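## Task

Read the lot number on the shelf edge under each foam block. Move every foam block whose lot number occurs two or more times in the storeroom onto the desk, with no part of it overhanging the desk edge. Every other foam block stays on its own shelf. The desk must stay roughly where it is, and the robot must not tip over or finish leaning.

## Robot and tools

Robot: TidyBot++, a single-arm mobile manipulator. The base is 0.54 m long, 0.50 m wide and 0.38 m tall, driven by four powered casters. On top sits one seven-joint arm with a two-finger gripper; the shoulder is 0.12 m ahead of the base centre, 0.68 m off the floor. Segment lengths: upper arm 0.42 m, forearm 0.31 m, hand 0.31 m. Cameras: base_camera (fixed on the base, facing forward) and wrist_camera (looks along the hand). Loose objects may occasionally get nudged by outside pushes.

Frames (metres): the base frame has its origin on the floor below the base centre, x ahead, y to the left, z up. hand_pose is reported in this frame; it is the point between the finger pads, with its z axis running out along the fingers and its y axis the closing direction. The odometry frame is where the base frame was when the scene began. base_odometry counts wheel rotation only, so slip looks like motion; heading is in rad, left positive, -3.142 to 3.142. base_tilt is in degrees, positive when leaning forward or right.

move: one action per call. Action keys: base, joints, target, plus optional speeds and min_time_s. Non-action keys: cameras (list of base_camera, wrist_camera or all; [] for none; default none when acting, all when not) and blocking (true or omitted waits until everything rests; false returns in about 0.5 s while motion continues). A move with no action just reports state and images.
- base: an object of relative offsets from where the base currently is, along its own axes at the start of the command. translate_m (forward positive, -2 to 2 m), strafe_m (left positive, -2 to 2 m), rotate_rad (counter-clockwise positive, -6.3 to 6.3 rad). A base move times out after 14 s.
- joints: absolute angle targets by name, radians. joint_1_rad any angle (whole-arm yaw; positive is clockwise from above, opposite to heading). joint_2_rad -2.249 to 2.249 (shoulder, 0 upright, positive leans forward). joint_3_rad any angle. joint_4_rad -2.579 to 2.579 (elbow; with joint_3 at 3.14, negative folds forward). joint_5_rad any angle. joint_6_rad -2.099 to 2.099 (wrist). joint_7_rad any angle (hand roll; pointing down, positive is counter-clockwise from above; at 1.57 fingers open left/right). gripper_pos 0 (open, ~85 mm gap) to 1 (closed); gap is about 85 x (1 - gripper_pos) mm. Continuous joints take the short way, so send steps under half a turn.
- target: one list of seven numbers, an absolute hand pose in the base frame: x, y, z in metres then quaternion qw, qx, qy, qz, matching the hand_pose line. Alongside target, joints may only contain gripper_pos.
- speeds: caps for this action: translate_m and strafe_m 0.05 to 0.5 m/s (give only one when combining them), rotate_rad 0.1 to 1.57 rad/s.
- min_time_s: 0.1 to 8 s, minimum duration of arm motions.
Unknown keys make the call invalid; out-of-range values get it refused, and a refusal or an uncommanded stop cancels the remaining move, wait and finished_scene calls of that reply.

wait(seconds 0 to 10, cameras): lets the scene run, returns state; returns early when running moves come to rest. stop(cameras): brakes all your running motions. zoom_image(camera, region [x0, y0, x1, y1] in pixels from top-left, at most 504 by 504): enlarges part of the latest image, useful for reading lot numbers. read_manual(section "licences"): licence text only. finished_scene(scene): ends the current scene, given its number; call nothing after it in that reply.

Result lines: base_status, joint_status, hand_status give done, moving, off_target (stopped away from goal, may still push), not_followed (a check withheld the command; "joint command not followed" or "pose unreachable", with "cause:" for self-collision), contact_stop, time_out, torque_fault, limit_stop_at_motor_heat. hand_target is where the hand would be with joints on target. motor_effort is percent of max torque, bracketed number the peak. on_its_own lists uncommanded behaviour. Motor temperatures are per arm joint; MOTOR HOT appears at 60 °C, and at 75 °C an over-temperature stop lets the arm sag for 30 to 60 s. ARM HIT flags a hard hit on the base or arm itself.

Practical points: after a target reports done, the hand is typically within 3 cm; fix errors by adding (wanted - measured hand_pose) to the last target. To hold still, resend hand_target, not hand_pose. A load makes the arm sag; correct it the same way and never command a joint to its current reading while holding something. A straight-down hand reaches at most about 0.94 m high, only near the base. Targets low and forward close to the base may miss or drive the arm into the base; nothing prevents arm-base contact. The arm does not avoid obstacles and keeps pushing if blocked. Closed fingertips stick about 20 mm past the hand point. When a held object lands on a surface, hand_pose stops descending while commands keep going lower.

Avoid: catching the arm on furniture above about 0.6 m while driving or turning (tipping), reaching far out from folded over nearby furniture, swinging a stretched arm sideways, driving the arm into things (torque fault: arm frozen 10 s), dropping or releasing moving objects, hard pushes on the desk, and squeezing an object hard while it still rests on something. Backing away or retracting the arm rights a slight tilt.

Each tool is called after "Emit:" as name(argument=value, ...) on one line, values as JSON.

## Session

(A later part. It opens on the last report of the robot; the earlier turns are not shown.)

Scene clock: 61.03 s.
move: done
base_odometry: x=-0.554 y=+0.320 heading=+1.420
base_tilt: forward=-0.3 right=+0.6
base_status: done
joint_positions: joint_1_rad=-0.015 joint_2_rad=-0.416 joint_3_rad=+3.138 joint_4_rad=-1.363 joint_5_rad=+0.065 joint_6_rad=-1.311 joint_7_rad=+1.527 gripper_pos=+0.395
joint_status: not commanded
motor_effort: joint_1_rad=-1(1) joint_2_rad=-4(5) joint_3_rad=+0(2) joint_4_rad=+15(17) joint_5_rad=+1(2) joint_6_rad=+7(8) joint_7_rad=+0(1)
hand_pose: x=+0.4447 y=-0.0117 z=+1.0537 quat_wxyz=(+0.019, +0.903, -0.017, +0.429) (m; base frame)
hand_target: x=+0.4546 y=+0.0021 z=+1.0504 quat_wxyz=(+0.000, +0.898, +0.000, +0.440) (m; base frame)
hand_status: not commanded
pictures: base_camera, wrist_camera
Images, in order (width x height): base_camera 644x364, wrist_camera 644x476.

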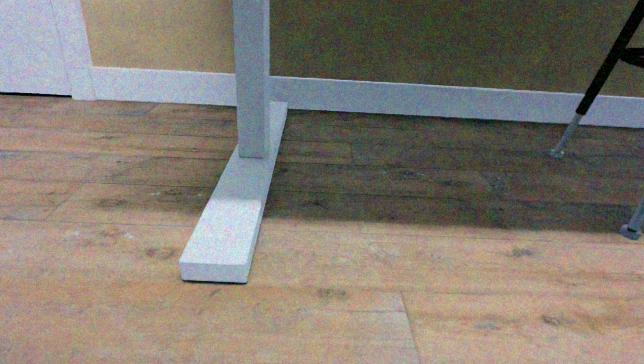

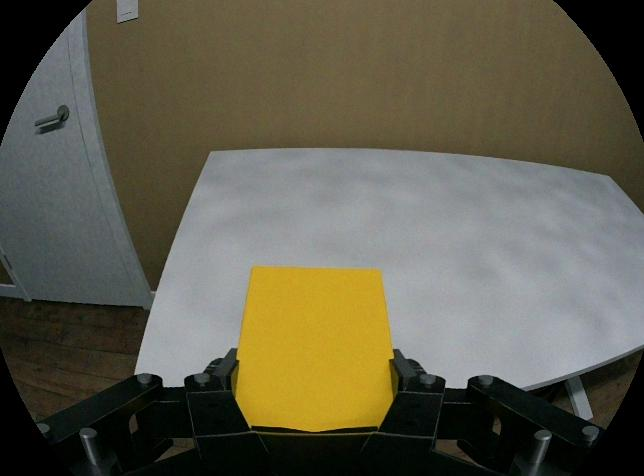

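Emit:
move(joints={"joint_1_rad": 0, "joint_2_rad": 0.257, "joint_3_rad": 3.14, "joint_4_rad": -1.679, "joint_5_rad": 0, "joint_6_rad": -0.316, "joint_7_rad": 1.57}, min_time_s=2.5)

Emit:
move(joints={"joint_1_rad": 0.0, "joint_2_rad": 0.30, "joint_4_rad": -1.755, "joint_5_rad": -0.06, "joint_6_rad": -0.21, "joint_7_rad": 1.61}, min_time_s=1, cameras=["wrist_camera"])

Scene clock: 64.60 s.
move: done
base_odometry: x=-0.554 y=+0.320 heading=+1.420
base_tilt: forward=-0.3 right=+0.6
base_status: not commanded
joint_positions: joint_1_rad=-0.015 joint_2_rad=+0.229 joint_3_rad=+3.138 joint_4_rad=-1.642 joint_5_rad=+0.065 joint_6_rad=-0.382 joint_7_rad=+1.527 gripper_pos=+0.395
joint_status: all done
motor_effort: joint_1_rad=-1(2) joint_2_rad=-24(27) joint_3_rad=+0(1) joint_4_rad=+18(19) joint_5_rad=+1(2) joint_6_rad=+8(9) joint_7_rad=+0(1)
hand_pose: x=+0.7566 y=+0.0052 z=+0.8028 quat_wxyz=(+0.010, +0.903, +0.010, +0.430) (m; base frame)
hand_target: x=+0.7614 y=+0.0023 z=+0.7805 quat_wxyz=(-0.001, +0.903, +0.000, +0.430) (m; base frame)
hand_status: not commanded
pictures: none

Scene clock: 65.90 s.
move: done
base_odometry: x=-0.554 y=+0.320 heading=+1.420
base_tilt: forward=-0.3 right=+0.6
base_status: not commanded
joint_positions: joint_1_rad=-0.015 joint_2_rad=+0.260 joint_3_rad=+3.138 joint_4_rad=-1.716 joint_5_rad=+0.010 joint_6_rad=-0.276 joint_7_rad=+1.566 gripper_pos=+0.395
joint_status: all done
motor_effort: joint_1_rad=-1(2) joint_2_rad=-25(27) joint_3_rad=+0(0) joint_4_rad=+17(19) joint_5_rad=+1(2) joint_6_rad=+7(8) joint_7_rad=+0(1)
hand_pose: x=+0.7578 y=+0.0119 z=+0.7687 quat_wxyz=(-0.002, +0.903, +0.010, +0.431) (m; base frame)
hand_target: x=+0.7609 y=+0.0062 z=+0.7384 quat_wxyz=(-0.010, +0.905, -0.006, +0.424) (m; base frame)
hand_status: not commanded
pictures: wrist_camera
Images, in order (width x height): wrist_camera 644x476.

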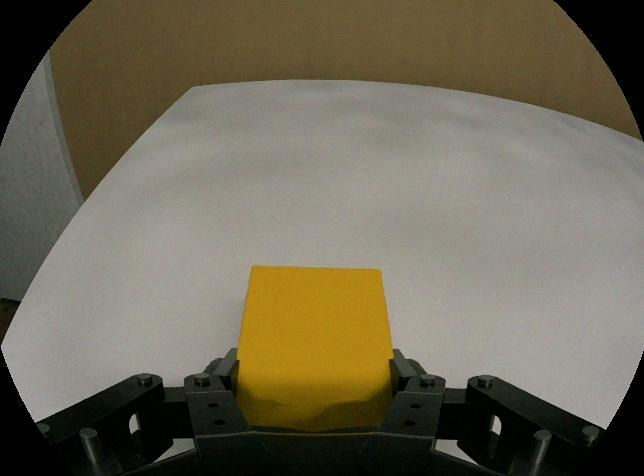

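Emit:
move(joints={"joint_2_rad": 0.312, "joint_4_rad": -1.765, "joint_6_rad": -0.20}, min_time_s=0.8)

Emit:
move(joints={"joint_2_rad": 0.322, "joint_4_rad": -1.775, "joint_6_rad": -0.195}, min_time_s=0.8)

Scene clock: 67.13 s.
move: done
base_odometry: x=-0.554 y=+0.320 heading=+1.420
base_tilt: forward=-0.3 right=+0.6
base_status: not commanded
joint_positions: joint_1_rad=-0.015 joint_2_rad=+0.267 joint_3_rad=+3.138 joint_4_rad=-1.723 joint_5_rad=+0.010 joint_6_rad=-0.264 joint_7_rad=+1.567 gripper_pos=+0.395
joint_status: all done
motor_effort: joint_1_rad=-1(1) joint_2_rad=-24(26) joint_3_rad=+0(0) joint_4_rad=+17(18) joint_5_rad=+1(1) joint_6_rad=+8(8) joint_7_rad=+0(1)
hand_pose: x=+0.7584 y=+0.0119 z=+0.7633 quat_wxyz=(-0.002, +0.903, +0.010, +0.429) (m; base frame)
hand_target: x=+0.7600 y=+0.0060 z=+0.7280 quat_wxyz=(-0.010, +0.908, -0.006, +0.419) (m; base frame)
hand_status: not commanded
pictures: none

Scene clock: 68.23 s.
move: done
base_odometry: x=-0.554 y=+0.320 heading=+1.420
base_tilt: forward=-0.3 right=+0.6
base_status: not commanded
joint_positions: joint_1_rad=-0.015 joint_2_rad=+0.267 joint_3_rad=+3.138 joint_4_rad=-1.727 joint_5_rad=+0.010 joint_6_rad=-0.256 joint_7_rad=+1.567 gripper_pos=+0.395
joint_status: all done
motor_effort: joint_1_rad=+0(1) joint_2_rad=-21(25) joint_3_rad=+0(0) joint_4_rad=+17(18) joint_5_rad=+0(1) joint_6_rad=+7(8) joint_7_rad=+0(1)
hand_pose: x=+0.7585 y=+0.0120 z=+0.7629 quat_wxyz=(-0.002, +0.902, +0.010, +0.431) (m; base frame)
hand_target: x=+0.7578 y=+0.0059 z=+0.7176 quat_wxyz=(-0.010, +0.911, -0.006, +0.412) (m; base frame)
hand_status: not commanded
pictures: none

Emit:
move(joints={"gripper_pos": 0.0})

Emit:
move(joints={"joint_2_rad": 0.1, "joint_4_rad": -1.7, "joint_6_rad": -0.3}, min_time_s=1.5, cameras=["wrist_camera"])

Emit:
move(base={"translate_m": -0.12}, joints={"joint_1_rad": 0, "joint_2_rad": -0.3, "joint_4_rad": -1.7, "joint_5_rad": 0, "joint_6_rad": -0.6, "joint_7_rad": 1.57})

Emit:
move(base={"rotate_rad": 1.595})

Scene clock: 70.73 s.
move: done
base_odometry: x=-0.554 y=+0.320 heading=+1.420
base_tilt: forward=-0.3 right=+0.6
base_status: not commanded
joint_positions: joint_1_rad=-0.015 joint_2_rad=+0.285 joint_3_rad=+3.138 joint_4_rad=-1.737 joint_5_rad=+0.009 joint_6_rad=-0.255 joint_7_rad=+1.567 gripper_pos=+0.000
joint_status: all done
motor_effort: joint_1_rad=-1(1) joint_2_rad=-25(27) joint_3_rad=+0(0) joint_4_rad=+17(18) joint_5_rad=+1(1) joint_6_rad=+7(8) joint_7_rad=+0(0)
hand_pose: x=+0.7569 y=+0.0120 z=+0.7465 quat_wxyz=(-0.002, +0.908, +0.010, +0.419) (m; base frame)
hand_target: x=+0.7578 y=+0.0059 z=+0.7176 quat_wxyz=(-0.010, +0.911, -0.006, +0.412) (m; base frame)
hand_status: not commanded
pictures: none

Scene clock: 72.60 s.
move: done
base_odometry: x=-0.554 y=+0.320 heading=+1.420
base_tilt: forward=-0.3 right=+0.6
base_status: not commanded
joint_positions: joint_1_rad=-0.015 joint_2_rad=+0.112 joint_3_rad=+3.138 joint_4_rad=-1.725 joint_5_rad=+0.009 joint_6_rad=-0.256 joint_7_rad=+1.567 gripper_pos=+0.000
joint_status: all done
motor_effort: joint_1_rad=-1(1) joint_2_rad=-22(27) joint_3_rad=+0(0) joint_4_rad=+18(19) joint_5_rad=+1(1) joint_6_rad=+8(8) joint_7_rad=+0(1)
hand_pose: x=+0.7391 y=+0.0117 z=+0.8623 quat_wxyz=(-0.002, +0.865, +0.009, +0.501) (m; base frame)
hand_target: x=+0.7359 y=+0.0078 z=+0.8721 quat_wxyz=(-0.013, +0.867, -0.003, +0.498) (m; base frame)
hand_status: not commanded
pictures: wrist_camera
Images, in order (width x height): wrist_camera 644x476.

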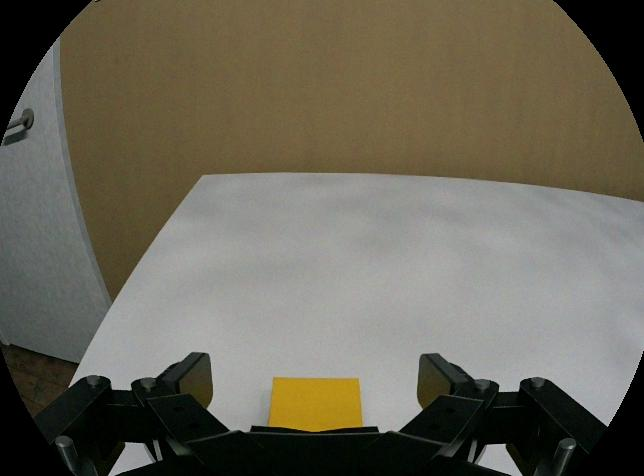

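Scene clock: 74.20 s.
move: done
base_odometry: x=-0.572 y=+0.201 heading=+1.419
base_tilt: forward=-0.3 right=+0.6
base_status: done
joint_positions: joint_1_rad=-0.014 joint_2_rad=-0.297 joint_3_rad=+3.138 joint_4_rad=-1.718 joint_5_rad=+0.009 joint_6_rad=-0.541 joint_7_rad=+1.567 gripper_pos=+0.000
joint_status: all done
motor_effort: joint_1_rad=+0(2) joint_2_rad=-9(25) joint_3_rad=+1(1) joint_4_rad=+20(20) joint_5_rad=+1(2) joint_6_rad=+8(9) joint_7_rad=+0(1)
hand_pose: x=+0.5942 y=+0.0085 z=+1.0124 quat_wxyz=(-0.001, +0.831, +0.008, +0.556) (m; base frame)
hand_target: x=+0.5875 y=+0.0022 z=+1.0077 quat_wxyz=(+0.000, +0.841, +0.000, +0.540) (m; base frame)
hand_status: not commanded
pictures: none

Scene clock: 76.50 s.
move: done
base_odometry: x=-0.572 y=+0.201 heading=+3.013
base_tilt: forward=-0.3 right=+0.6
base_status: done
joint_positions: joint_1_rad=-0.011 joint_2_rad=-0.297 joint_3_rad=+3.136 joint_4_rad=-1.718 joint_5_rad=+0.009 joint_6_rad=-0.543 joint_7_rad=+1.567 gripper_pos=+0.000
joint_status: not commanded
motor_effort: joint_1_rad=+0(2) joint_2_rad=-9(11) joint_3_rad=+1(2) joint_4_rad=+19(20) joint_5_rad=+1(1) joint_6_rad=+9(9) joint_7_rad=+0(1)
hand_pose: x=+0.5939 y=+0.0077 z=+1.0117 quat_wxyz=(+0.000, +0.832, +0.007, +0.555) (m; base frame)
hand_target: x=+0.5875 y=+0.0022 z=+1.0077 quat_wxyz=(+0.000, +0.841, +0.000, +0.540) (m; base frame)
hand_status: not commanded
pictures: none

Emit:
move(base={"translate_m": 0.9746, "strafe_m": 0.445}, joints={"joint_1_rad": -0.08, "joint_2_rad": 0.555, "joint_3_rad": 3.14, "joint_4_rad": -2.0, "joint_5_rad": -1.23, "joint_6_rad": 0.33, "joint_7_rad": 2.51}, min_time_s=3, cameras=["wrist_camera"])

Scene clock: 80.43 s.
move: done
base_odometry: x=-1.595 y=-0.115 heading=+3.014
base_tilt: forward=-0.3 right=+0.6
base_status: done
joint_positions: joint_1_rad=-0.063 joint_2_rad=+0.523 joint_3_rad=+3.136 joint_4_rad=-1.965 joint_5_rad=-1.159 joint_6_rad=+0.270 joint_7_rad=+2.466 gripper_pos=+0.000
joint_status: all done
motor_effort: joint_1_rad=+0(2) joint_2_rad=-28(30) joint_3_rad=+0(1) joint_4_rad=+12(20) joint_5_rad=+2(3) joint_6_rad=+4(10) joint_7_rad=+0(1)
hand_pose: x=+0.7330 y=-0.0337 z=+0.5788 quat_wxyz=(+0.053, +0.913, -0.130, +0.383) (m; base frame)
hand_target: x=+0.7118 y=-0.0458 z=+0.5511 quat_wxyz=(+0.083, +0.919, -0.142, +0.359) (m; base frame)
hand_status: not commanded
pictures: wrist_camera
Images, in order (width x height): wrist_camera 644x476.

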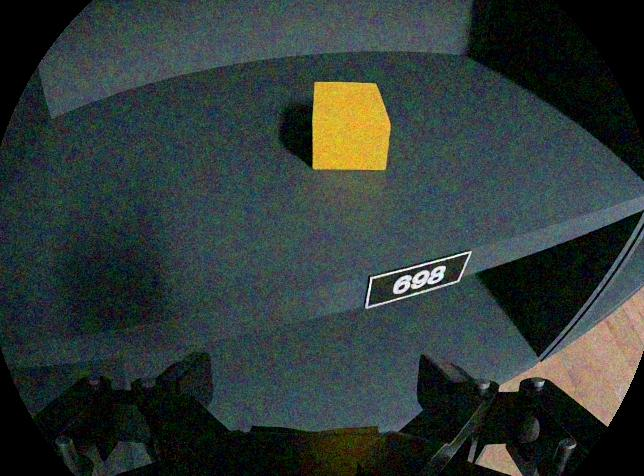

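Emit:
move(base={"translate_m":0.223,"strafe_m":-0.09}, speeds={"translate_m":0.12}, cameras=["wrist_camera"])

Scene clock: 84.67 s.
move: done
base_odometry: x=-1.805 y=+0.002 heading=+3.015
base_tilt: forward=-0.3 right=+0.6
base_status: done
joint_positions: joint_1_rad=-0.066 joint_2_rad=+0.523 joint_3_rad=+3.136 joint_4_rad=-1.970 joint_5_rad=-1.160 joint_6_rad=+0.274 joint_7_rad=+2.467 gripper_pos=+0.000
joint_status: not commanded
motor_effort: joint_1_rad=+0(2) joint_2_rad=-28(29) joint_3_rad=+0(1) joint_4_rad=+12(13) joint_5_rad=+2(2) joint_6_rad=+4(5) joint_7_rad=+0(1)
hand_pose: x=+0.7307 y=-0.0328 z=+0.5770 quat_wxyz=(+0.055, +0.914, -0.129, +0.381) (m; base frame)
hand_target: x=+0.7118 y=-0.0458 z=+0.5511 quat_wxyz=(+0.083, +0.919, -0.142, +0.359) (m; base frame)
hand_status: not commanded
pictures: wrist_camera
Images, in order (width x height): wrist_camera 644x476.

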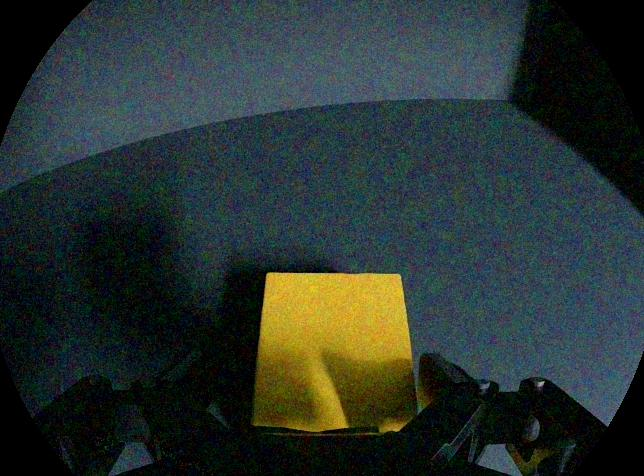

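Emit:
move(base={"translate_m":0.004,"strafe_m":-0.007}, speeds={"translate_m":0.1})

Emit:
move(joints={"gripper_pos":0.45}, cameras=["wrist_camera"])

Scene clock: 85.47 s.
move: done
base_odometry: x=-1.809 y=+0.009 heading=+3.015
base_tilt: forward=-0.3 right=+0.6
base_status: done
joint_positions: joint_1_rad=-0.070 joint_2_rad=+0.523 joint_3_rad=+3.137 joint_4_rad=-1.970 joint_5_rad=-1.160 joint_6_rad=+0.276 joint_7_rad=+2.467 gripper_pos=+0.000
joint_status: not commanded
motor_effort: joint_1_rad=-1(2) joint_2_rad=-27(29) joint_3_rad=+0(2) joint_4_rad=+11(13) joint_5_rad=+2(2) joint_6_rad=+4(5) joint_7_rad=+0(0)
hand_pose: x=+0.7309 y=-0.0313 z=+0.5773 quat_wxyz=(+0.055, +0.914, -0.128, +0.382) (m; base frame)
hand_target: x=+0.7118 y=-0.0458 z=+0.5511 quat_wxyz=(+0.083, +0.919, -0.142, +0.359) (m; base frame)
hand_status: not commanded
pictures: none

Scene clock: 86.27 s.
move: off_target
base_odometry: x=-1.809 y=+0.009 heading=+3.015
base_tilt: forward=-0.3 right=+0.6
base_status: not commanded
joint_positions: joint_1_rad=-0.070 joint_2_rad=+0.522 joint_3_rad=+3.137 joint_4_rad=-1.971 joint_5_rad=-1.161 joint_6_rad=+0.279 joint_7_rad=+2.467 gripper_pos=+0.403
joint_status: gripper_pos off_target (ended at +0.403, target +0.450)
motor_effort: joint_1_rad=+0(1) joint_2_rad=-25(28) joint_3_rad=+1(2) joint_4_rad=+9(13) joint_5_rad=+2(2) joint_6_rad=+4(5) joint_7_rad=+0(1)
hand_pose: x=+0.7311 y=-0.0317 z=+0.5781 quat_wxyz=(+0.056, +0.913, -0.128, +0.383) (m; base frame)
hand_target: x=+0.7118 y=-0.0458 z=+0.5511 quat_wxyz=(+0.083, +0.919, -0.142, +0.359) (m; base frame)
hand_status: not commanded
pictures: wrist_camera
Images, in order (width x height): wrist_camera 644x476.

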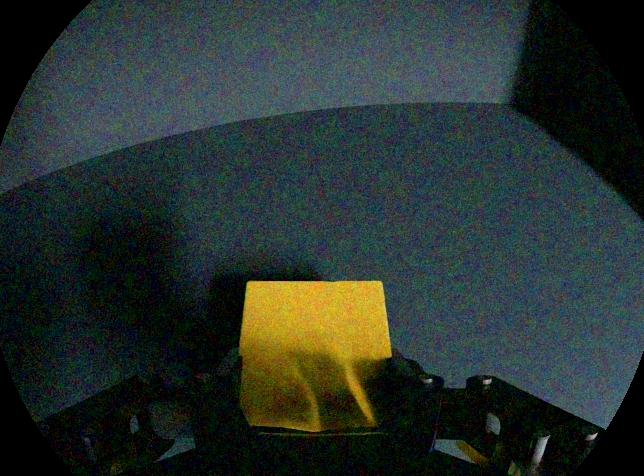

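Gripped. Lift and back out.

Emit:
move(joints={"joint_2_rad":0.42}, min_time_s=0.8, cameras=["wrist_camera"])

Emit:
move(base={"translate_m":-0.38,"strafe_m":0.05}, speeds={"translate_m":0.25}, cameras=["wrist_camera"])

Scene clock: 87.53 s.
move: done
base_odometry: x=-1.809 y=+0.009 heading=+3.015
base_tilt: forward=-0.3 right=+0.6
base_status: not commanded
joint_positions: joint_1_rad=-0.070 joint_2_rad=+0.430 joint_3_rad=+3.137 joint_4_rad=-1.975 joint_5_rad=-1.162 joint_6_rad=+0.279 joint_7_rad=+2.467 gripper_pos=+0.403
joint_status: all done
motor_effort: joint_1_rad=+0(1) joint_2_rad=-26(29) joint_3_rad=+0(1) joint_4_rad=+13(14) joint_5_rad=+2(2) joint_6_rad=+4(5) joint_7_rad=+0(1)
hand_pose: x=+0.7362 y=-0.0314 z=+0.6328 quat_wxyz=(+0.047, +0.896, -0.132, +0.422) (m; base frame)
hand_target: x=+0.7240 y=-0.0448 z=+0.6313 quat_wxyz=(+0.068, +0.893, -0.149, +0.419) (m; base frame)
hand_status: not commanded
pictures: wrist_camera
Images, in order (width x height): wrist_camera 644x476.

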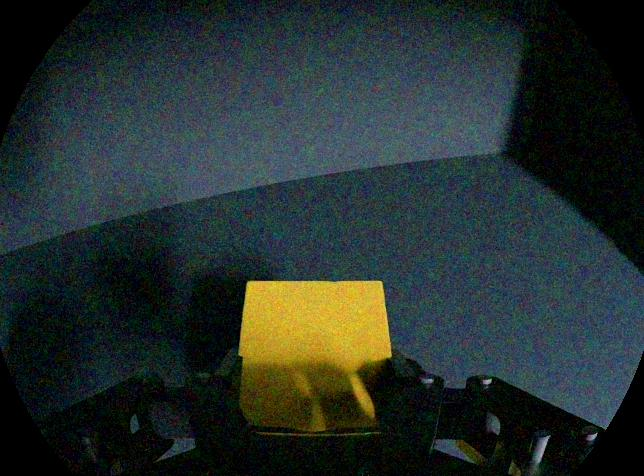

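Scene clock: 89.93 s.
move: done
base_odometry: x=-1.438 y=-0.088 heading=+3.015
base_tilt: forward=-0.3 right=+0.6
base_status: done
joint_positions: joint_1_rad=-0.071 joint_2_rad=+0.429 joint_3_rad=+3.137 joint_4_rad=-1.975 joint_5_rad=-1.162 joint_6_rad=+0.279 joint_7_rad=+2.467 gripper_pos=+0.403
joint_status: not commanded
motor_effort: joint_1_rad=+0(2) joint_2_rad=-26(29) joint_3_rad=+0(1) joint_4_rad=+14(15) joint_5_rad=+2(3) joint_6_rad=+4(6) joint_7_rad=+0(1)
hand_pose: x=+0.7362 y=-0.0313 z=+0.6332 quat_wxyz=(+0.047, +0.895, -0.132, +0.423) (m; base frame)
hand_target: x=+0.7240 y=-0.0448 z=+0.6313 quat_wxyz=(+0.068, +0.893, -0.149, +0.419) (m; base frame)
hand_status: not commanded
pictures: wrist_camera
Images, in order (width x height): wrist_camera 644x476.

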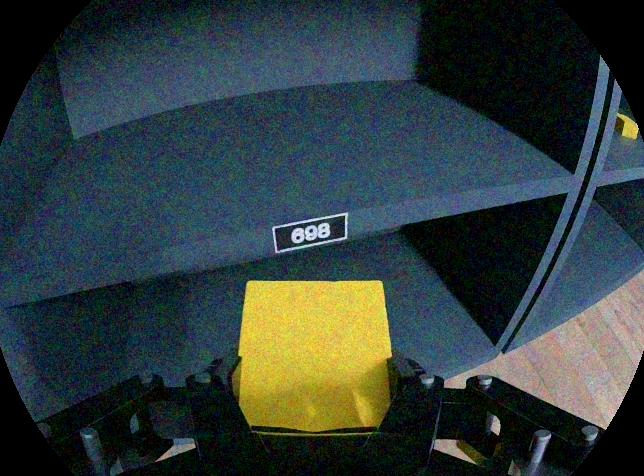

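Emit:
move(base={"translate_m":-0.825,"strafe_m":-0.395}, blocking=false)

Emit:
wait(seconds=1.0)

Emit:
move(joints={"joint_1_rad":0,"joint_2_rad":-0.42,"joint_3_rad":3.14,"joint_4_rad":-1.40,"joint_5_rad":0,"joint_6_rad":-1.25,"joint_7_rad":1.57}, min_time_s=2)

Emit:
move(base={"rotate_rad":-1.595}, cameras=["all"])

Scene clock: 90.73 s.
move: moving
base_odometry: x=-1.373 y=-0.067 heading=+3.015
base_tilt: forward=-0.3 right=+0.6
base_status: translate_m moving; strafe_m moving
joint_positions: joint_1_rad=-0.072 joint_2_rad=+0.429 joint_3_rad=+3.137 joint_4_rad=-1.975 joint_5_rad=-1.162 joint_6_rad=+0.280 joint_7_rad=+2.467 gripper_pos=+0.403
joint_status: not commanded
motor_effort: joint_1_rad=+0(3) joint_2_rad=-27(28) joint_3_rad=+0(2) joint_4_rad=+13(14) joint_5_rad=+2(2) joint_6_rad=+5(5) joint_7_rad=+0(0)
hand_pose: x=+0.7362 y=-0.0308 z=+0.6332 quat_wxyz=(+0.047, +0.895, -0.132, +0.423) (m; base frame)
hand_target: x=+0.7240 y=-0.0448 z=+0.6313 quat_wxyz=(+0.068, +0.893, -0.149, +0.419) (m; base frame)
hand_status: not commanded
pictures: none

Scene clock: 91.73 s.
earlier move: moving
base_odometry: x=-0.932 y=+0.079 heading=+3.015
base_tilt: forward=-0.3 right=+0.6
base_status: translate_m moving; strafe_m moving
joint_positions: joint_1_rad=-0.072 joint_2_rad=+0.429 joint_3_rad=+3.137 joint_4_rad=-1.975 joint_5_rad=-1.162 joint_6_rad=+0.280 joint_7_rad=+2.467 gripper_pos=+0.403
joint_status: not commanded
motor_effort: joint_1_rad=+0(3) joint_2_rad=-27(28) joint_3_rad=+0(2) joint_4_rad=+14(14) joint_5_rad=+2(3) joint_6_rad=+4(5) joint_7_rad=+0(1)
hand_pose: x=+0.7362 y=-0.0308 z=+0.6333 quat_wxyz=(+0.047, +0.895, -0.132, +0.423) (m; base frame)
hand_target: x=+0.7240 y=-0.0448 z=+0.6313 quat_wxyz=(+0.068, +0.893, -0.149, +0.419) (m; base frame)
hand_status: not commanded
wait: 1.00 s; no rest
pictures: none

Scene clock: 94.43 s.
move: done
base_odometry: x=-0.569 y=+0.200 heading=+3.015
base_tilt: forward=-0.3 right=+0.6
base_status: done
joint_positions: joint_1_rad=-0.019 joint_2_rad=-0.420 joint_3_rad=+3.137 joint_4_rad=-1.424 joint_5_rad=-0.071 joint_6_rad=-1.193 joint_7_rad=+1.614 gripper_pos=+0.404
joint_status: all done
motor_effort: joint_1_rad=-1(3) joint_2_rad=-2(28) joint_3_rad=+1(2) joint_4_rad=+17(19) joint_5_rad=+0(3) joint_6_rad=+7(9) joint_7_rad=+0(1)
hand_pose: x=+0.4639 y=+0.0308 z=+1.0526 quat_wxyz=(-0.030, +0.890, +0.034, +0.455) (m; base frame)
hand_target: x=+0.4545 y=+0.0021 z=+1.0504 quat_wxyz=(+0.000, +0.898, +0.000, +0.440) (m; base frame)
hand_status: not commanded
pictures: none

Scene clock: 96.73 s.
move: done
base_odometry: x=-0.569 y=+0.200 heading=+1.421
base_tilt: forward=-0.3 right=+0.6
base_status: done
joint_positions: joint_1_rad=-0.014 joint_2_rad=-0.420 joint_3_rad=+3.138 joint_4_rad=-1.424 joint_5_rad=-0.063 joint_6_rad=-1.195 joint_7_rad=+1.613 gripper_pos=+0.404
joint_status: not commanded
motor_effort: joint_1_rad=+0(1) joint_2_rad=-3(5) joint_3_rad=+1(3) joint_4_rad=+17(18) joint_5_rad=+0(1) joint_6_rad=+7(8) joint_7_rad=+0(1)
hand_pose: x=+0.4638 y=+0.0262 z=+1.0520 quat_wxyz=(-0.025, +0.890, +0.030, +0.454) (m; base frame)
hand_target: x=+0.4545 y=+0.0021 z=+1.0504 quat_wxyz=(+0.000, +0.898, +0.000, +0.440) (m; base frame)
hand_status: not commanded
pictures: base_camera, wrist_camera
Images, in order (width x height): base_camera 644x364, wrist_camera 644x476.

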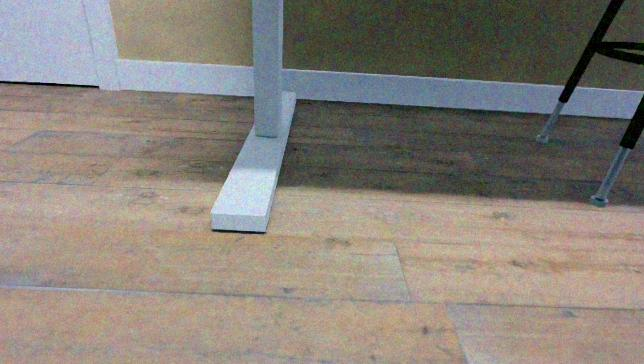

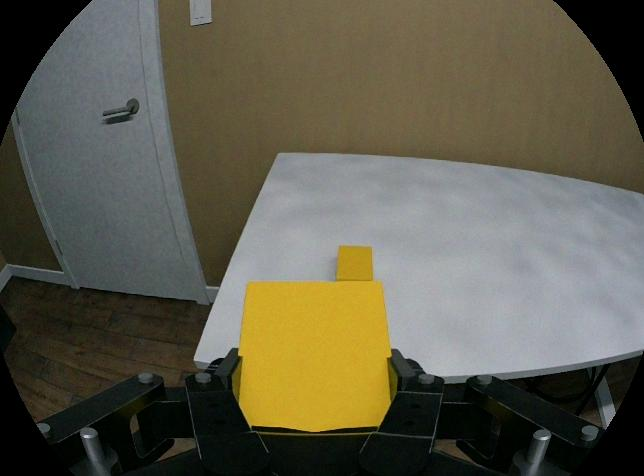

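Emit:
move(base={"translate_m":0.122,"strafe_m":-0.196}, joints={"joint_1_rad":0.0,"joint_2_rad":0.257,"joint_4_rad":-1.679,"joint_5_rad":0.0,"joint_6_rad":-0.316,"joint_7_rad":1.57}, min_time_s=2.2)

Emit:
move(joints={"joint_1_rad":0.0,"joint_2_rad":0.30,"joint_4_rad":-1.755,"joint_5_rad":0.0,"joint_6_rad":-0.21,"joint_7_rad":1.57}, min_time_s=0.8, cameras=["wrist_camera"])

Scene clock: 100.57 s.
move: done
base_odometry: x=-0.357 y=+0.291 heading=+1.420
base_tilt: forward=-0.3 right=+0.6
base_status: done
joint_positions: joint_1_rad=-0.011 joint_2_rad=+0.231 joint_3_rad=+3.140 joint_4_rad=-1.643 joint_5_rad=-0.060 joint_6_rad=-0.382 joint_7_rad=+1.613 gripper_pos=+0.404
joint_status: all done
motor_effort: joint_1_rad=-1(2) joint_2_rad=-24(28) joint_3_rad=+0(3) joint_4_rad=+18(20) joint_5_rad=+1(2) joint_6_rad=+7(9) joint_7_rad=+0(1)
hand_pose: x=+0.7563 y=+0.0165 z=+0.8008 quat_wxyz=(-0.016, +0.903, +0.004, +0.428) (m; base frame)
hand_target: x=+0.7614 y=+0.0023 z=+0.7805 quat_wxyz=(-0.001, +0.903, +0.000, +0.430) (m; base frame)
hand_status: not commanded
pictures: none

Scene clock: 101.67 s.
move: done
base_odometry: x=-0.357 y=+0.291 heading=+1.420
base_tilt: forward=-0.3 right=+0.6
base_status: not commanded
joint_positions: joint_1_rad=-0.011 joint_2_rad=+0.259 joint_3_rad=+3.140 joint_4_rad=-1.716 joint_5_rad=-0.060 joint_6_rad=-0.274 joint_7_rad=+1.613 gripper_pos=+0.404
joint_status: all done
motor_effort: joint_1_rad=+0(1) joint_2_rad=-24(26) joint_3_rad=+0(0) joint_4_rad=+18(19) joint_5_rad=+0(2) joint_6_rad=+7(8) joint_7_rad=+0(1)
hand_pose: x=+0.7582 y=+0.0146 z=+0.7700 quat_wxyz=(-0.014, +0.902, +0.002, +0.432) (m; base frame)
hand_target: x=+0.7608 y=+0.0023 z=+0.7383 quat_wxyz=(-0.001, +0.905, +0.000, +0.424) (m; base frame)
hand_status: not commanded
pictures: wrist_camera
Images, in order (width x height): wrist_camera 644x476.

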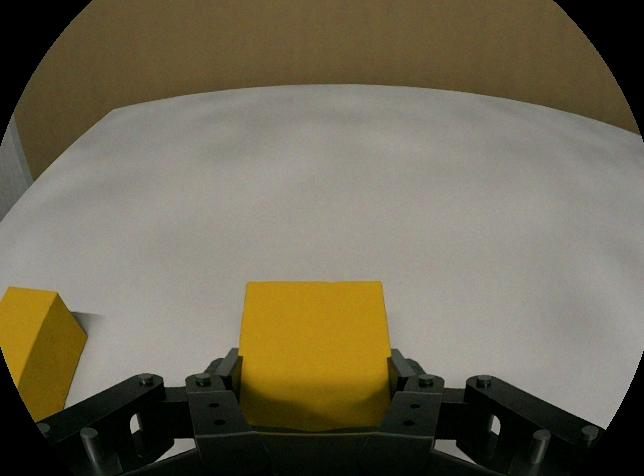

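Emit:
move(joints={"joint_2_rad":0.312,"joint_4_rad":-1.765,"joint_6_rad":-0.2}, min_time_s=0.5)

Emit:
move(joints={"joint_2_rad":0.322,"joint_4_rad":-1.775,"joint_6_rad":-0.195}, min_time_s=0.5)

Scene clock: 102.60 s.
move: done
base_odometry: x=-0.357 y=+0.291 heading=+1.420
base_tilt: forward=-0.3 right=+0.6
base_status: not commanded
joint_positions: joint_1_rad=-0.011 joint_2_rad=+0.259 joint_3_rad=+3.140 joint_4_rad=-1.720 joint_5_rad=-0.060 joint_6_rad=-0.265 joint_7_rad=+1.612 gripper_pos=+0.404
joint_status: all done
motor_effort: joint_1_rad=+0(1) joint_2_rad=-23(24) joint_3_rad=+1(1) joint_4_rad=+17(18) joint_5_rad=+1(1) joint_6_rad=+7(8) joint_7_rad=+0(0)
hand_pose: x=+0.7585 y=+0.0144 z=+0.7695 quat_wxyz=(-0.014, +0.901, +0.002, +0.434) (m; base frame)
hand_target: x=+0.7599 y=+0.0023 z=+0.7278 quat_wxyz=(-0.001, +0.908, +0.000, +0.419) (m; base frame)
hand_status: not commanded
pictures: none

Scene clock: 103.40 s.
move: done
base_odometry: x=-0.357 y=+0.291 heading=+1.420
base_tilt: forward=-0.3 right=+0.6
base_status: not commanded
joint_positions: joint_1_rad=-0.011 joint_2_rad=+0.259 joint_3_rad=+3.140 joint_4_rad=-1.725 joint_5_rad=-0.060 joint_6_rad=-0.257 joint_7_rad=+1.611 gripper_pos=+0.404
joint_status: all done
motor_effort: joint_1_rad=+1(2) joint_2_rad=-20(23) joint_3_rad=+2(2) joint_4_rad=+15(17) joint_5_rad=+1(1) joint_6_rad=+7(8) joint_7_rad=+0(0)
hand_pose: x=+0.7587 y=+0.0143 z=+0.7690 quat_wxyz=(-0.014, +0.900, +0.001, +0.435) (m; base frame)
hand_target: x=+0.7578 y=+0.0023 z=+0.7175 quat_wxyz=(-0.001, +0.911, +0.000, +0.412) (m; base frame)
hand_status: not commanded
pictures: none

Emit:
move(joints={"gripper_pos":0})

Emit:
move(joints={"joint_2_rad":0.1,"joint_4_rad":-1.7,"joint_6_rad":-0.3}, min_time_s=1, cameras=["wrist_camera"])

Scene clock: 104.37 s.
move: done
base_odometry: x=-0.357 y=+0.291 heading=+1.420
base_tilt: forward=-0.3 right=+0.6
base_status: not commanded
joint_positions: joint_1_rad=-0.011 joint_2_rad=+0.287 joint_3_rad=+3.140 joint_4_rad=-1.738 joint_5_rad=-0.060 joint_6_rad=-0.253 joint_7_rad=+1.611 gripper_pos=+0.000
joint_status: all done
motor_effort: joint_1_rad=+0(1) joint_2_rad=-25(27) joint_3_rad=+0(2) joint_4_rad=+17(18) joint_5_rad=+0(1) joint_6_rad=+7(8) joint_7_rad=+0(0)
hand_pose: x=+0.7570 y=+0.0137 z=+0.7451 quat_wxyz=(-0.013, +0.908, +0.001, +0.418) (m; base frame)
hand_target: x=+0.7578 y=+0.0023 z=+0.7175 quat_wxyz=(-0.001, +0.911, +0.000, +0.412) (m; base frame)
hand_status: not commanded
pictures: none

Scene clock: 105.70 s.
move: done
base_odometry: x=-0.357 y=+0.291 heading=+1.420
base_tilt: forward=-0.3 right=+0.6
base_status: not commanded
joint_positions: joint_1_rad=-0.011 joint_2_rad=+0.103 joint_3_rad=+3.140 joint_4_rad=-1.719 joint_5_rad=-0.060 joint_6_rad=-0.255 joint_7_rad=+1.611 gripper_pos=+0.000
joint_status: all done
motor_effort: joint_1_rad=+0(1) joint_2_rad=-21(27) joint_3_rad=+0(0) joint_4_rad=+19(19) joint_5_rad=+0(1) joint_6_rad=+8(9) joint_7_rad=+0(1)
hand_pose: x=+0.7388 y=+0.0135 z=+0.8716 quat_wxyz=(-0.014, +0.861, +0.001, +0.508) (m; base frame)
hand_target: x=+0.7358 y=+0.0023 z=+0.8719 quat_wxyz=(-0.001, +0.867, +0.000, +0.498) (m; base frame)
hand_status: not commanded
pictures: wrist_camera
Images, in order (width x height): wrist_camera 644x476.

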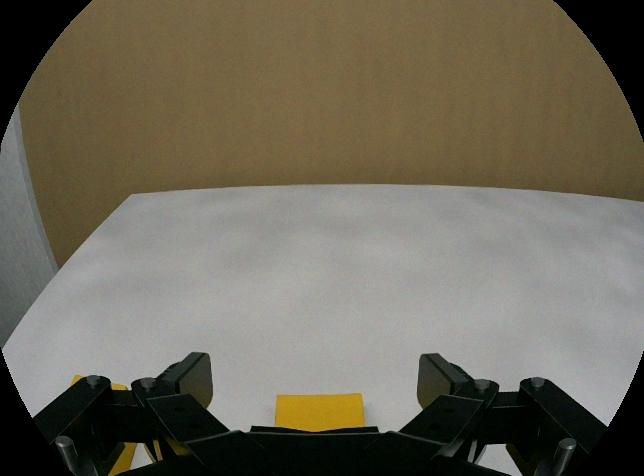

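Emit:
move(base={"translate_m":-0.25}, joints={"joint_1_rad":0,"joint_2_rad":-0.42,"joint_4_rad":-1.4,"joint_5_rad":0,"joint_6_rad":-1.25,"joint_7_rad":1.57}, min_time_s=1.3)

Emit:
move(base={"rotate_rad":-1.546}, cameras=["all"])

Scene clock: 108.13 s.
move: done
base_odometry: x=-0.395 y=+0.044 heading=+1.420
base_tilt: forward=-0.4 right=+0.6
base_status: done
joint_positions: joint_1_rad=-0.010 joint_2_rad=-0.424 joint_3_rad=+3.140 joint_4_rad=-1.423 joint_5_rad=-0.060 joint_6_rad=-1.192 joint_7_rad=+1.611 gripper_pos=+0.000
joint_status: all done
motor_effort: joint_1_rad=+0(3) joint_2_rad=-3(25) joint_3_rad=+1(2) joint_4_rad=+17(21) joint_5_rad=+0(2) joint_6_rad=+7(9) joint_7_rad=+0(1)
hand_pose: x=+0.4631 y=+0.0229 z=+1.0550 quat_wxyz=(-0.023, +0.888, +0.026, +0.458) (m; base frame)
hand_target: x=+0.4546 y=+0.0021 z=+1.0504 quat_wxyz=(+0.000, +0.898, +0.000, +0.440) (m; base frame)
hand_status: not commanded
pictures: none

Scene clock: 110.40 s.
move: done
base_odometry: x=-0.395 y=+0.044 heading=-0.125
base_tilt: forward=-0.3 right=+0.6
base_status: done
joint_positions: joint_1_rad=-0.010 joint_2_rad=-0.424 joint_3_rad=+3.140 joint_4_rad=-1.423 joint_5_rad=-0.058 joint_6_rad=-1.194 joint_7_rad=+1.611 gripper_pos=+0.000
joint_status: not commanded
motor_effort: joint_1_rad=+0(1) joint_2_rad=-3(5) joint_3_rad=+0(2) joint_4_rad=+16(18) joint_5_rad=+0(1) joint_6_rad=+7(8) joint_7_rad=+0(1)
hand_pose: x=+0.4628 y=+0.0222 z=+1.0545 quat_wxyz=(-0.022, +0.889, +0.026, +0.457) (m; base frame)
hand_target: x=+0.4546 y=+0.0021 z=+1.0504 quat_wxyz=(+0.000, +0.898, +0.000, +0.440) (m; base frame)
hand_status: not commanded
pictures: base_camera, wrist_camera
Images, in order (width x height): base_camera 644x364, wrist_camera 644x476.

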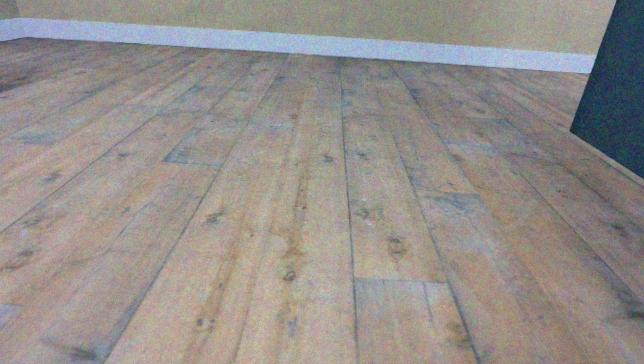

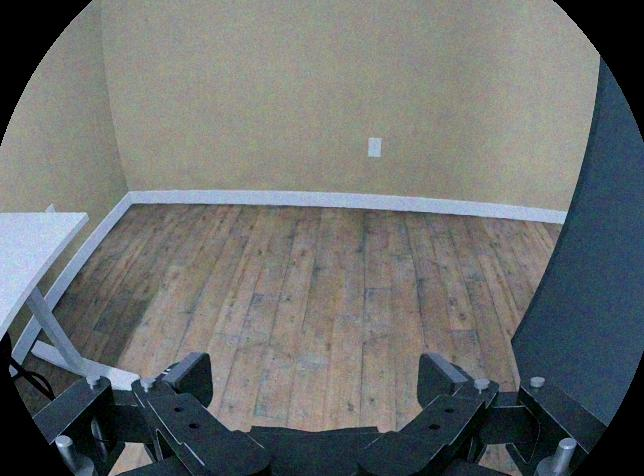

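Emit:
move(base={"translate_m":1.8,"strafe_m":0.05,"rotate_rad":-1.57}, cameras=["all"])

Scene clock: 116.83 s.
move: done
base_odometry: x=+1.398 y=-0.130 heading=-1.695
base_tilt: forward=-0.4 right=+0.6
base_status: done
joint_positions: joint_1_rad=-0.010 joint_2_rad=-0.424 joint_3_rad=+3.140 joint_4_rad=-1.422 joint_5_rad=-0.058 joint_6_rad=-1.196 joint_7_rad=+1.611 gripper_pos=+0.000
joint_status: not commanded
motor_effort: joint_1_rad=-1(1) joint_2_rad=-2(5) joint_3_rad=+1(2) joint_4_rad=+16(17) joint_5_rad=+0(1) joint_6_rad=+7(8) joint_7_rad=+0(1)
hand_pose: x=+0.4621 y=+0.0222 z=+1.0543 quat_wxyz=(-0.022, +0.889, +0.026, +0.456) (m; base frame)
hand_target: x=+0.4546 y=+0.0021 z=+1.0504 quat_wxyz=(+0.000, +0.898, +0.000, +0.440) (m; base frame)
hand_status: not commanded
pictures: base_camera, wrist_camera
Images, in order (width x height): base_camera 644x364, wrist_camera 644x476.

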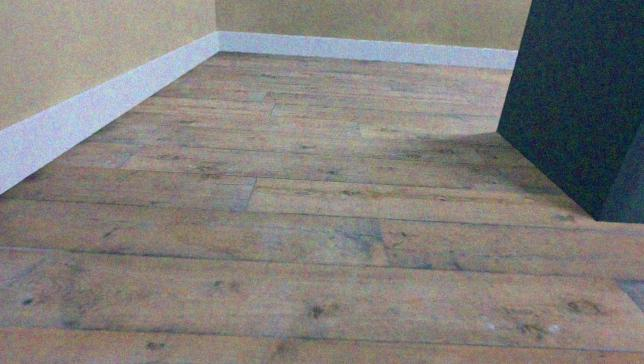

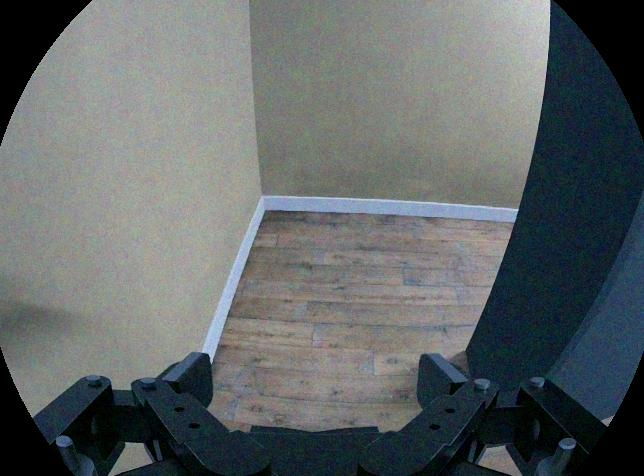

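Emit:
move(base={"translate_m":1.76,"strafe_m":0.03})

Emit:
move(base={"rotate_rad":-1.572}, joints={"joint_1_rad":0.7}, cameras=["all"])

Scene clock: 122.20 s.
move: done
base_odometry: x=+1.209 y=-1.881 heading=-1.695
base_tilt: forward=-0.3 right=+0.6
base_status: done
joint_positions: joint_1_rad=-0.010 joint_2_rad=-0.422 joint_3_rad=+3.140 joint_4_rad=-1.422 joint_5_rad=-0.058 joint_6_rad=-1.197 joint_7_rad=+1.611 gripper_pos=+0.000
joint_status: not commanded
motor_effort: joint_1_rad=+0(1) joint_2_rad=-3(6) joint_3_rad=+1(1) joint_4_rad=+17(17) joint_5_rad=+0(1) joint_6_rad=+7(8) joint_7_rad=+0(1)
hand_pose: x=+0.4629 y=+0.0222 z=+1.0532 quat_wxyz=(-0.022, +0.890, +0.026, +0.455) (m; base frame)
hand_target: x=+0.4546 y=+0.0021 z=+1.0504 quat_wxyz=(+0.000, +0.898, +0.000, +0.440) (m; base frame)
hand_status: not commanded
pictures: none

Scene clock: 124.50 s.
move: done
base_odometry: x=+1.209 y=-1.881 heading=+3.017
base_tilt: forward=-0.3 right=+0.6
base_status: done
joint_positions: joint_1_rad=+0.684 joint_2_rad=-0.422 joint_3_rad=+3.141 joint_4_rad=-1.422 joint_5_rad=-0.057 joint_6_rad=-1.198 joint_7_rad=+1.611 gripper_pos=+0.000
joint_status: all done
motor_effort: joint_1_rad=+0(2) joint_2_rad=-2(6) joint_3_rad=+1(3) joint_4_rad=+16(17) joint_5_rad=+0(2) joint_6_rad=+7(8) joint_7_rad=+0(1)
hand_pose: x=+0.3971 y=-0.2034 z=+1.0532 quat_wxyz=(+0.135, +0.846, -0.279, +0.435) (m; base frame)
hand_target: x=+0.3770 y=-0.2146 z=+1.0504 quat_wxyz=(+0.151, +0.844, -0.307, +0.414) (m; base frame)
hand_status: not commanded
pictures: base_camera, wrist_camera
Images, in order (width x height): base_camera 644x364, wrist_camera 644x476.

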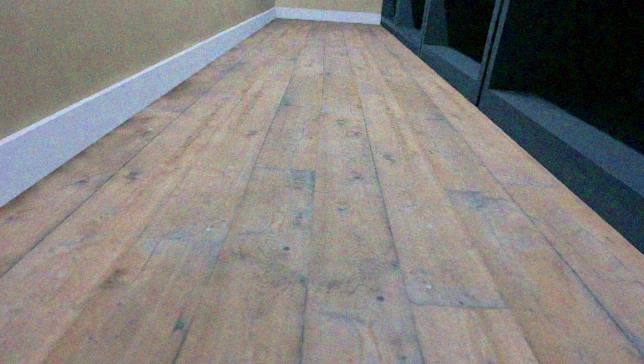

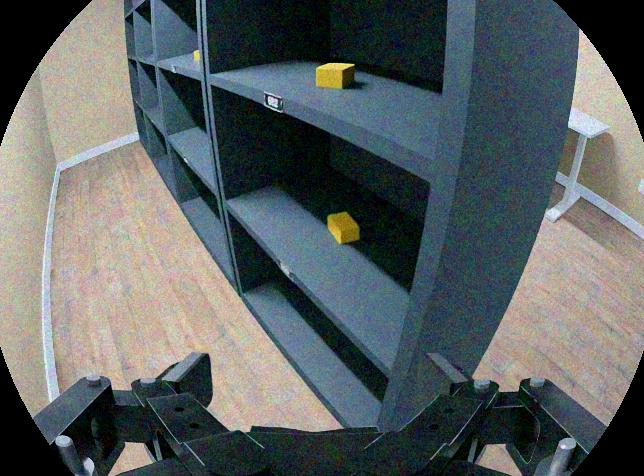

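Emit:
zoom_image(camera="wrist_camera", region=[240, 70, 320, 130])

Emit:
zoom_image(camera="wrist_camera", region=[250, 240, 330, 300])

Emit:
zoom_image(camera="wrist_camera", region=[110, 0, 230, 200])

Scaled by 6.300.

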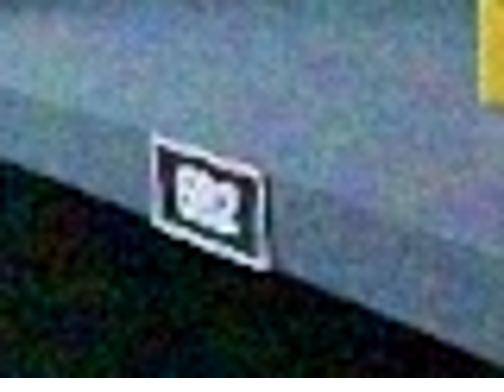

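Scaled by 6.300.

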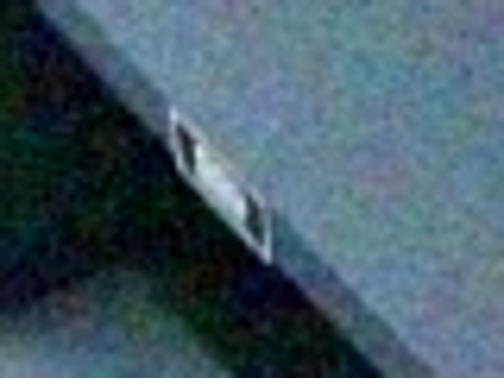

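Scaled by 2.520.

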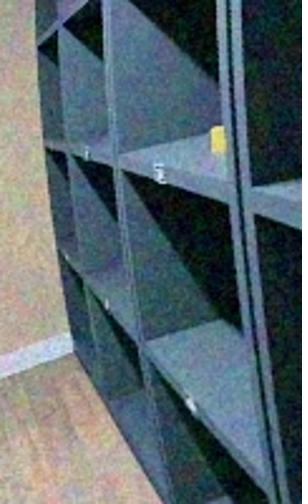

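Emit:
move(base={"translate_m":1.28,"strafe_m":0.22}, joints={"joint_1_rad":1.57,"joint_2_rad":-0.3,"joint_3_rad":3.14,"joint_4_rad":-2.5,"joint_5_rad":0,"joint_6_rad":0.28,"joint_7_rad":1.57}, cameras=["all"])

Scene clock: 129.87 s.
move: done
base_odometry: x=-0.089 y=-1.940 heading=+3.016
base_tilt: forward=-0.3 right=+0.6
base_status: done
joint_positions: joint_1_rad=+1.552 joint_2_rad=-0.324 joint_3_rad=+3.141 joint_4_rad=-2.460 joint_5_rad=-0.056 joint_6_rad=+0.214 joint_7_rad=+1.611 gripper_pos=+0.000
joint_status: all done
motor_effort: joint_1_rad=-1(2) joint_2_rad=-6(8) joint_3_rad=+0(1) joint_4_rad=+17(20) joint_5_rad=+1(2) joint_6_rad=+8(10) joint_7_rad=+0(1)
hand_pose: x=+0.1251 y=-0.4237 z=+0.8052 quat_wxyz=(+0.401, +0.579, -0.581, +0.408) (m; base frame)
hand_target: x=+0.1214 y=-0.4223 z=+0.7923 quat_wxyz=(+0.405, +0.580, -0.579, +0.406) (m; base frame)
hand_status: not commanded
pictures: base_camera, wrist_camera
Images, in order (width x height): base_camera 644x364, wrist_camera 644x476.

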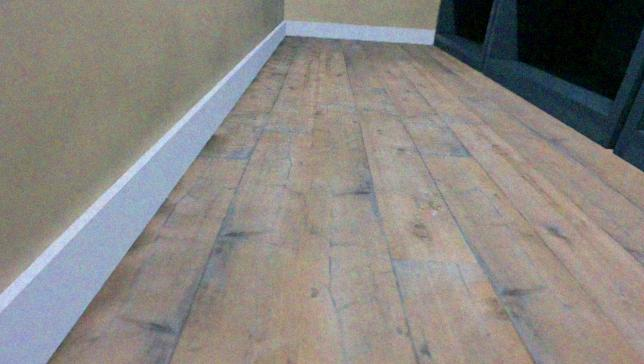

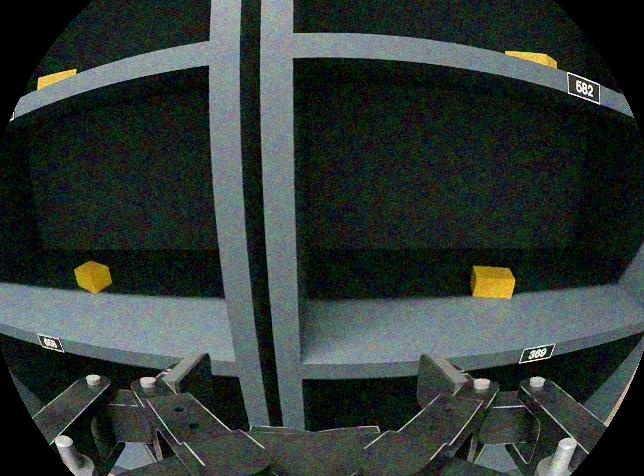

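Emit:
zoom_image(camera="wrist_camera", region=[20, 320, 90, 370])

Emit:
zoom_image(camera="wrist_camera", region=[500, 330, 570, 380])

Emit:
zoom_image(camera="wrist_camera", region=[550, 60, 620, 110])

Emit:
move(base={"translate_m":1.25}, cameras=["all"])

Scaled by 7.200.

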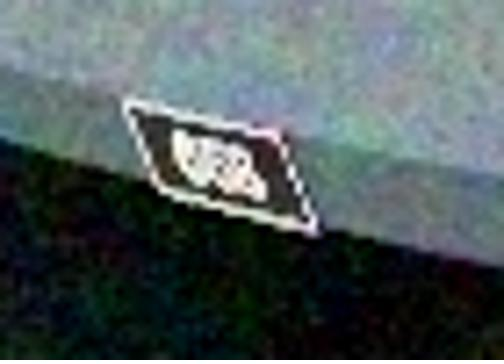

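Scaled by 7.200.

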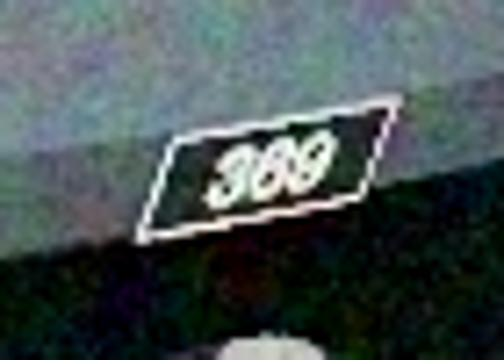

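Scaled by 7.200.

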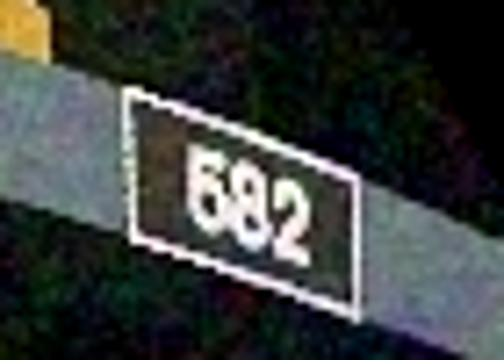

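Scene clock: 133.83 s.
move: done
base_odometry: x=-1.328 y=-1.784 heading=+3.016
base_tilt: forward=-0.3 right=+0.6
base_status: done
joint_positions: joint_1_rad=+1.554 joint_2_rad=-0.320 joint_3_rad=+3.141 joint_4_rad=-2.460 joint_5_rad=-0.056 joint_6_rad=+0.216 joint_7_rad=+1.611 gripper_pos=+0.000
joint_status: not commanded
motor_effort: joint_1_rad=-1(1) joint_2_rad=-6(8) joint_3_rad=+1(2) joint_4_rad=+17(18) joint_5_rad=+1(1) joint_6_rad=+9(9) joint_7_rad=+0(1)
hand_pose: x=+0.1241 y=-0.4244 z=+0.8038 quat_wxyz=(+0.401, +0.579, -0.582, +0.407) (m; base frame)
hand_target: x=+0.1214 y=-0.4223 z=+0.7923 quat_wxyz=(+0.405, +0.580, -0.579, +0.406) (m; base frame)
hand_status: not commanded
pictures: base_camera, wrist_camera
Images, in order (width x height): base_camera 644x364, wrist_camera 644x476.

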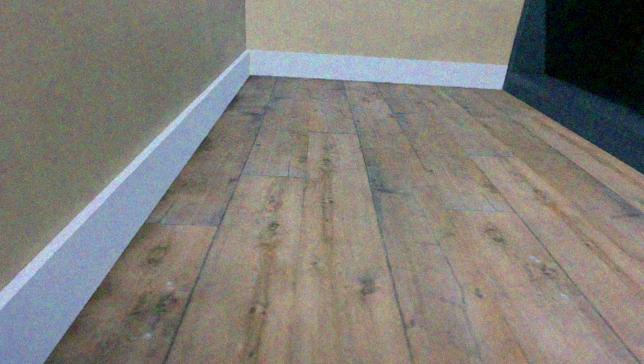

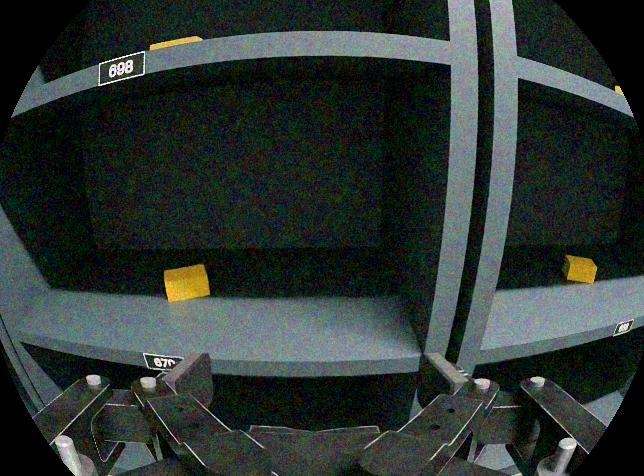

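Emit:
zoom_image(camera="wrist_camera", region=[135, 335, 205, 385])

Emit:
zoom_image(camera="wrist_camera", region=[90, 45, 160, 95])

Emit:
move(base={"translate_m":-0.38}, cameras=["wrist_camera"])

Scaled by 7.200.

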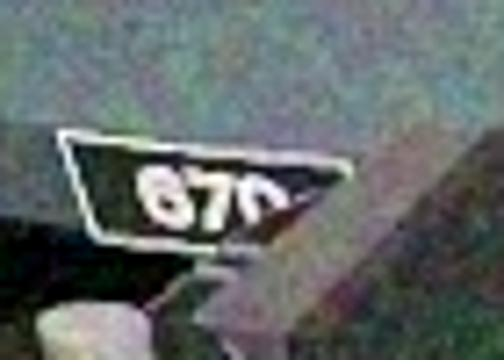

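Scaled by 7.200.

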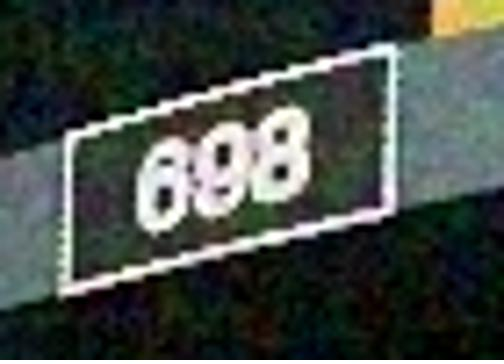

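Scene clock: 138.30 s.
move: done
base_odometry: x=-0.951 y=-1.832 heading=+3.015
base_tilt: forward=-0.4 right=+0.6
base_status: done
joint_positions: joint_1_rad=+1.557 joint_2_rad=-0.319 joint_3_rad=+3.141 joint_4_rad=-2.461 joint_5_rad=-0.056 joint_6_rad=+0.217 joint_7_rad=+1.611 gripper_pos=+0.000
joint_status: not commanded
motor_effort: joint_1_rad=+0(2) joint_2_rad=-6(8) joint_3_rad=+0(2) joint_4_rad=+17(18) joint_5_rad=+1(1) joint_6_rad=+8(9) joint_7_rad=+0(1)
hand_pose: x=+0.1230 y=-0.4245 z=+0.8037 quat_wxyz=(+0.402, +0.578, -0.582, +0.407) (m; base frame)
hand_target: x=+0.1214 y=-0.4223 z=+0.7923 quat_wxyz=(+0.405, +0.580, -0.579, +0.406) (m; base frame)
hand_status: not commanded
pictures: wrist_camera
Images, in order (width x height): wrist_camera 644x476.

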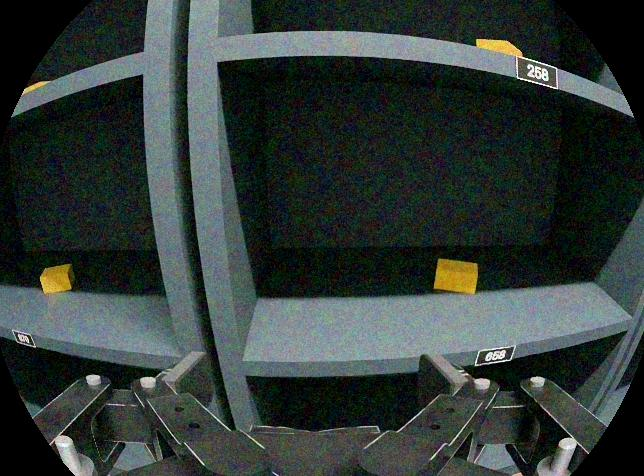

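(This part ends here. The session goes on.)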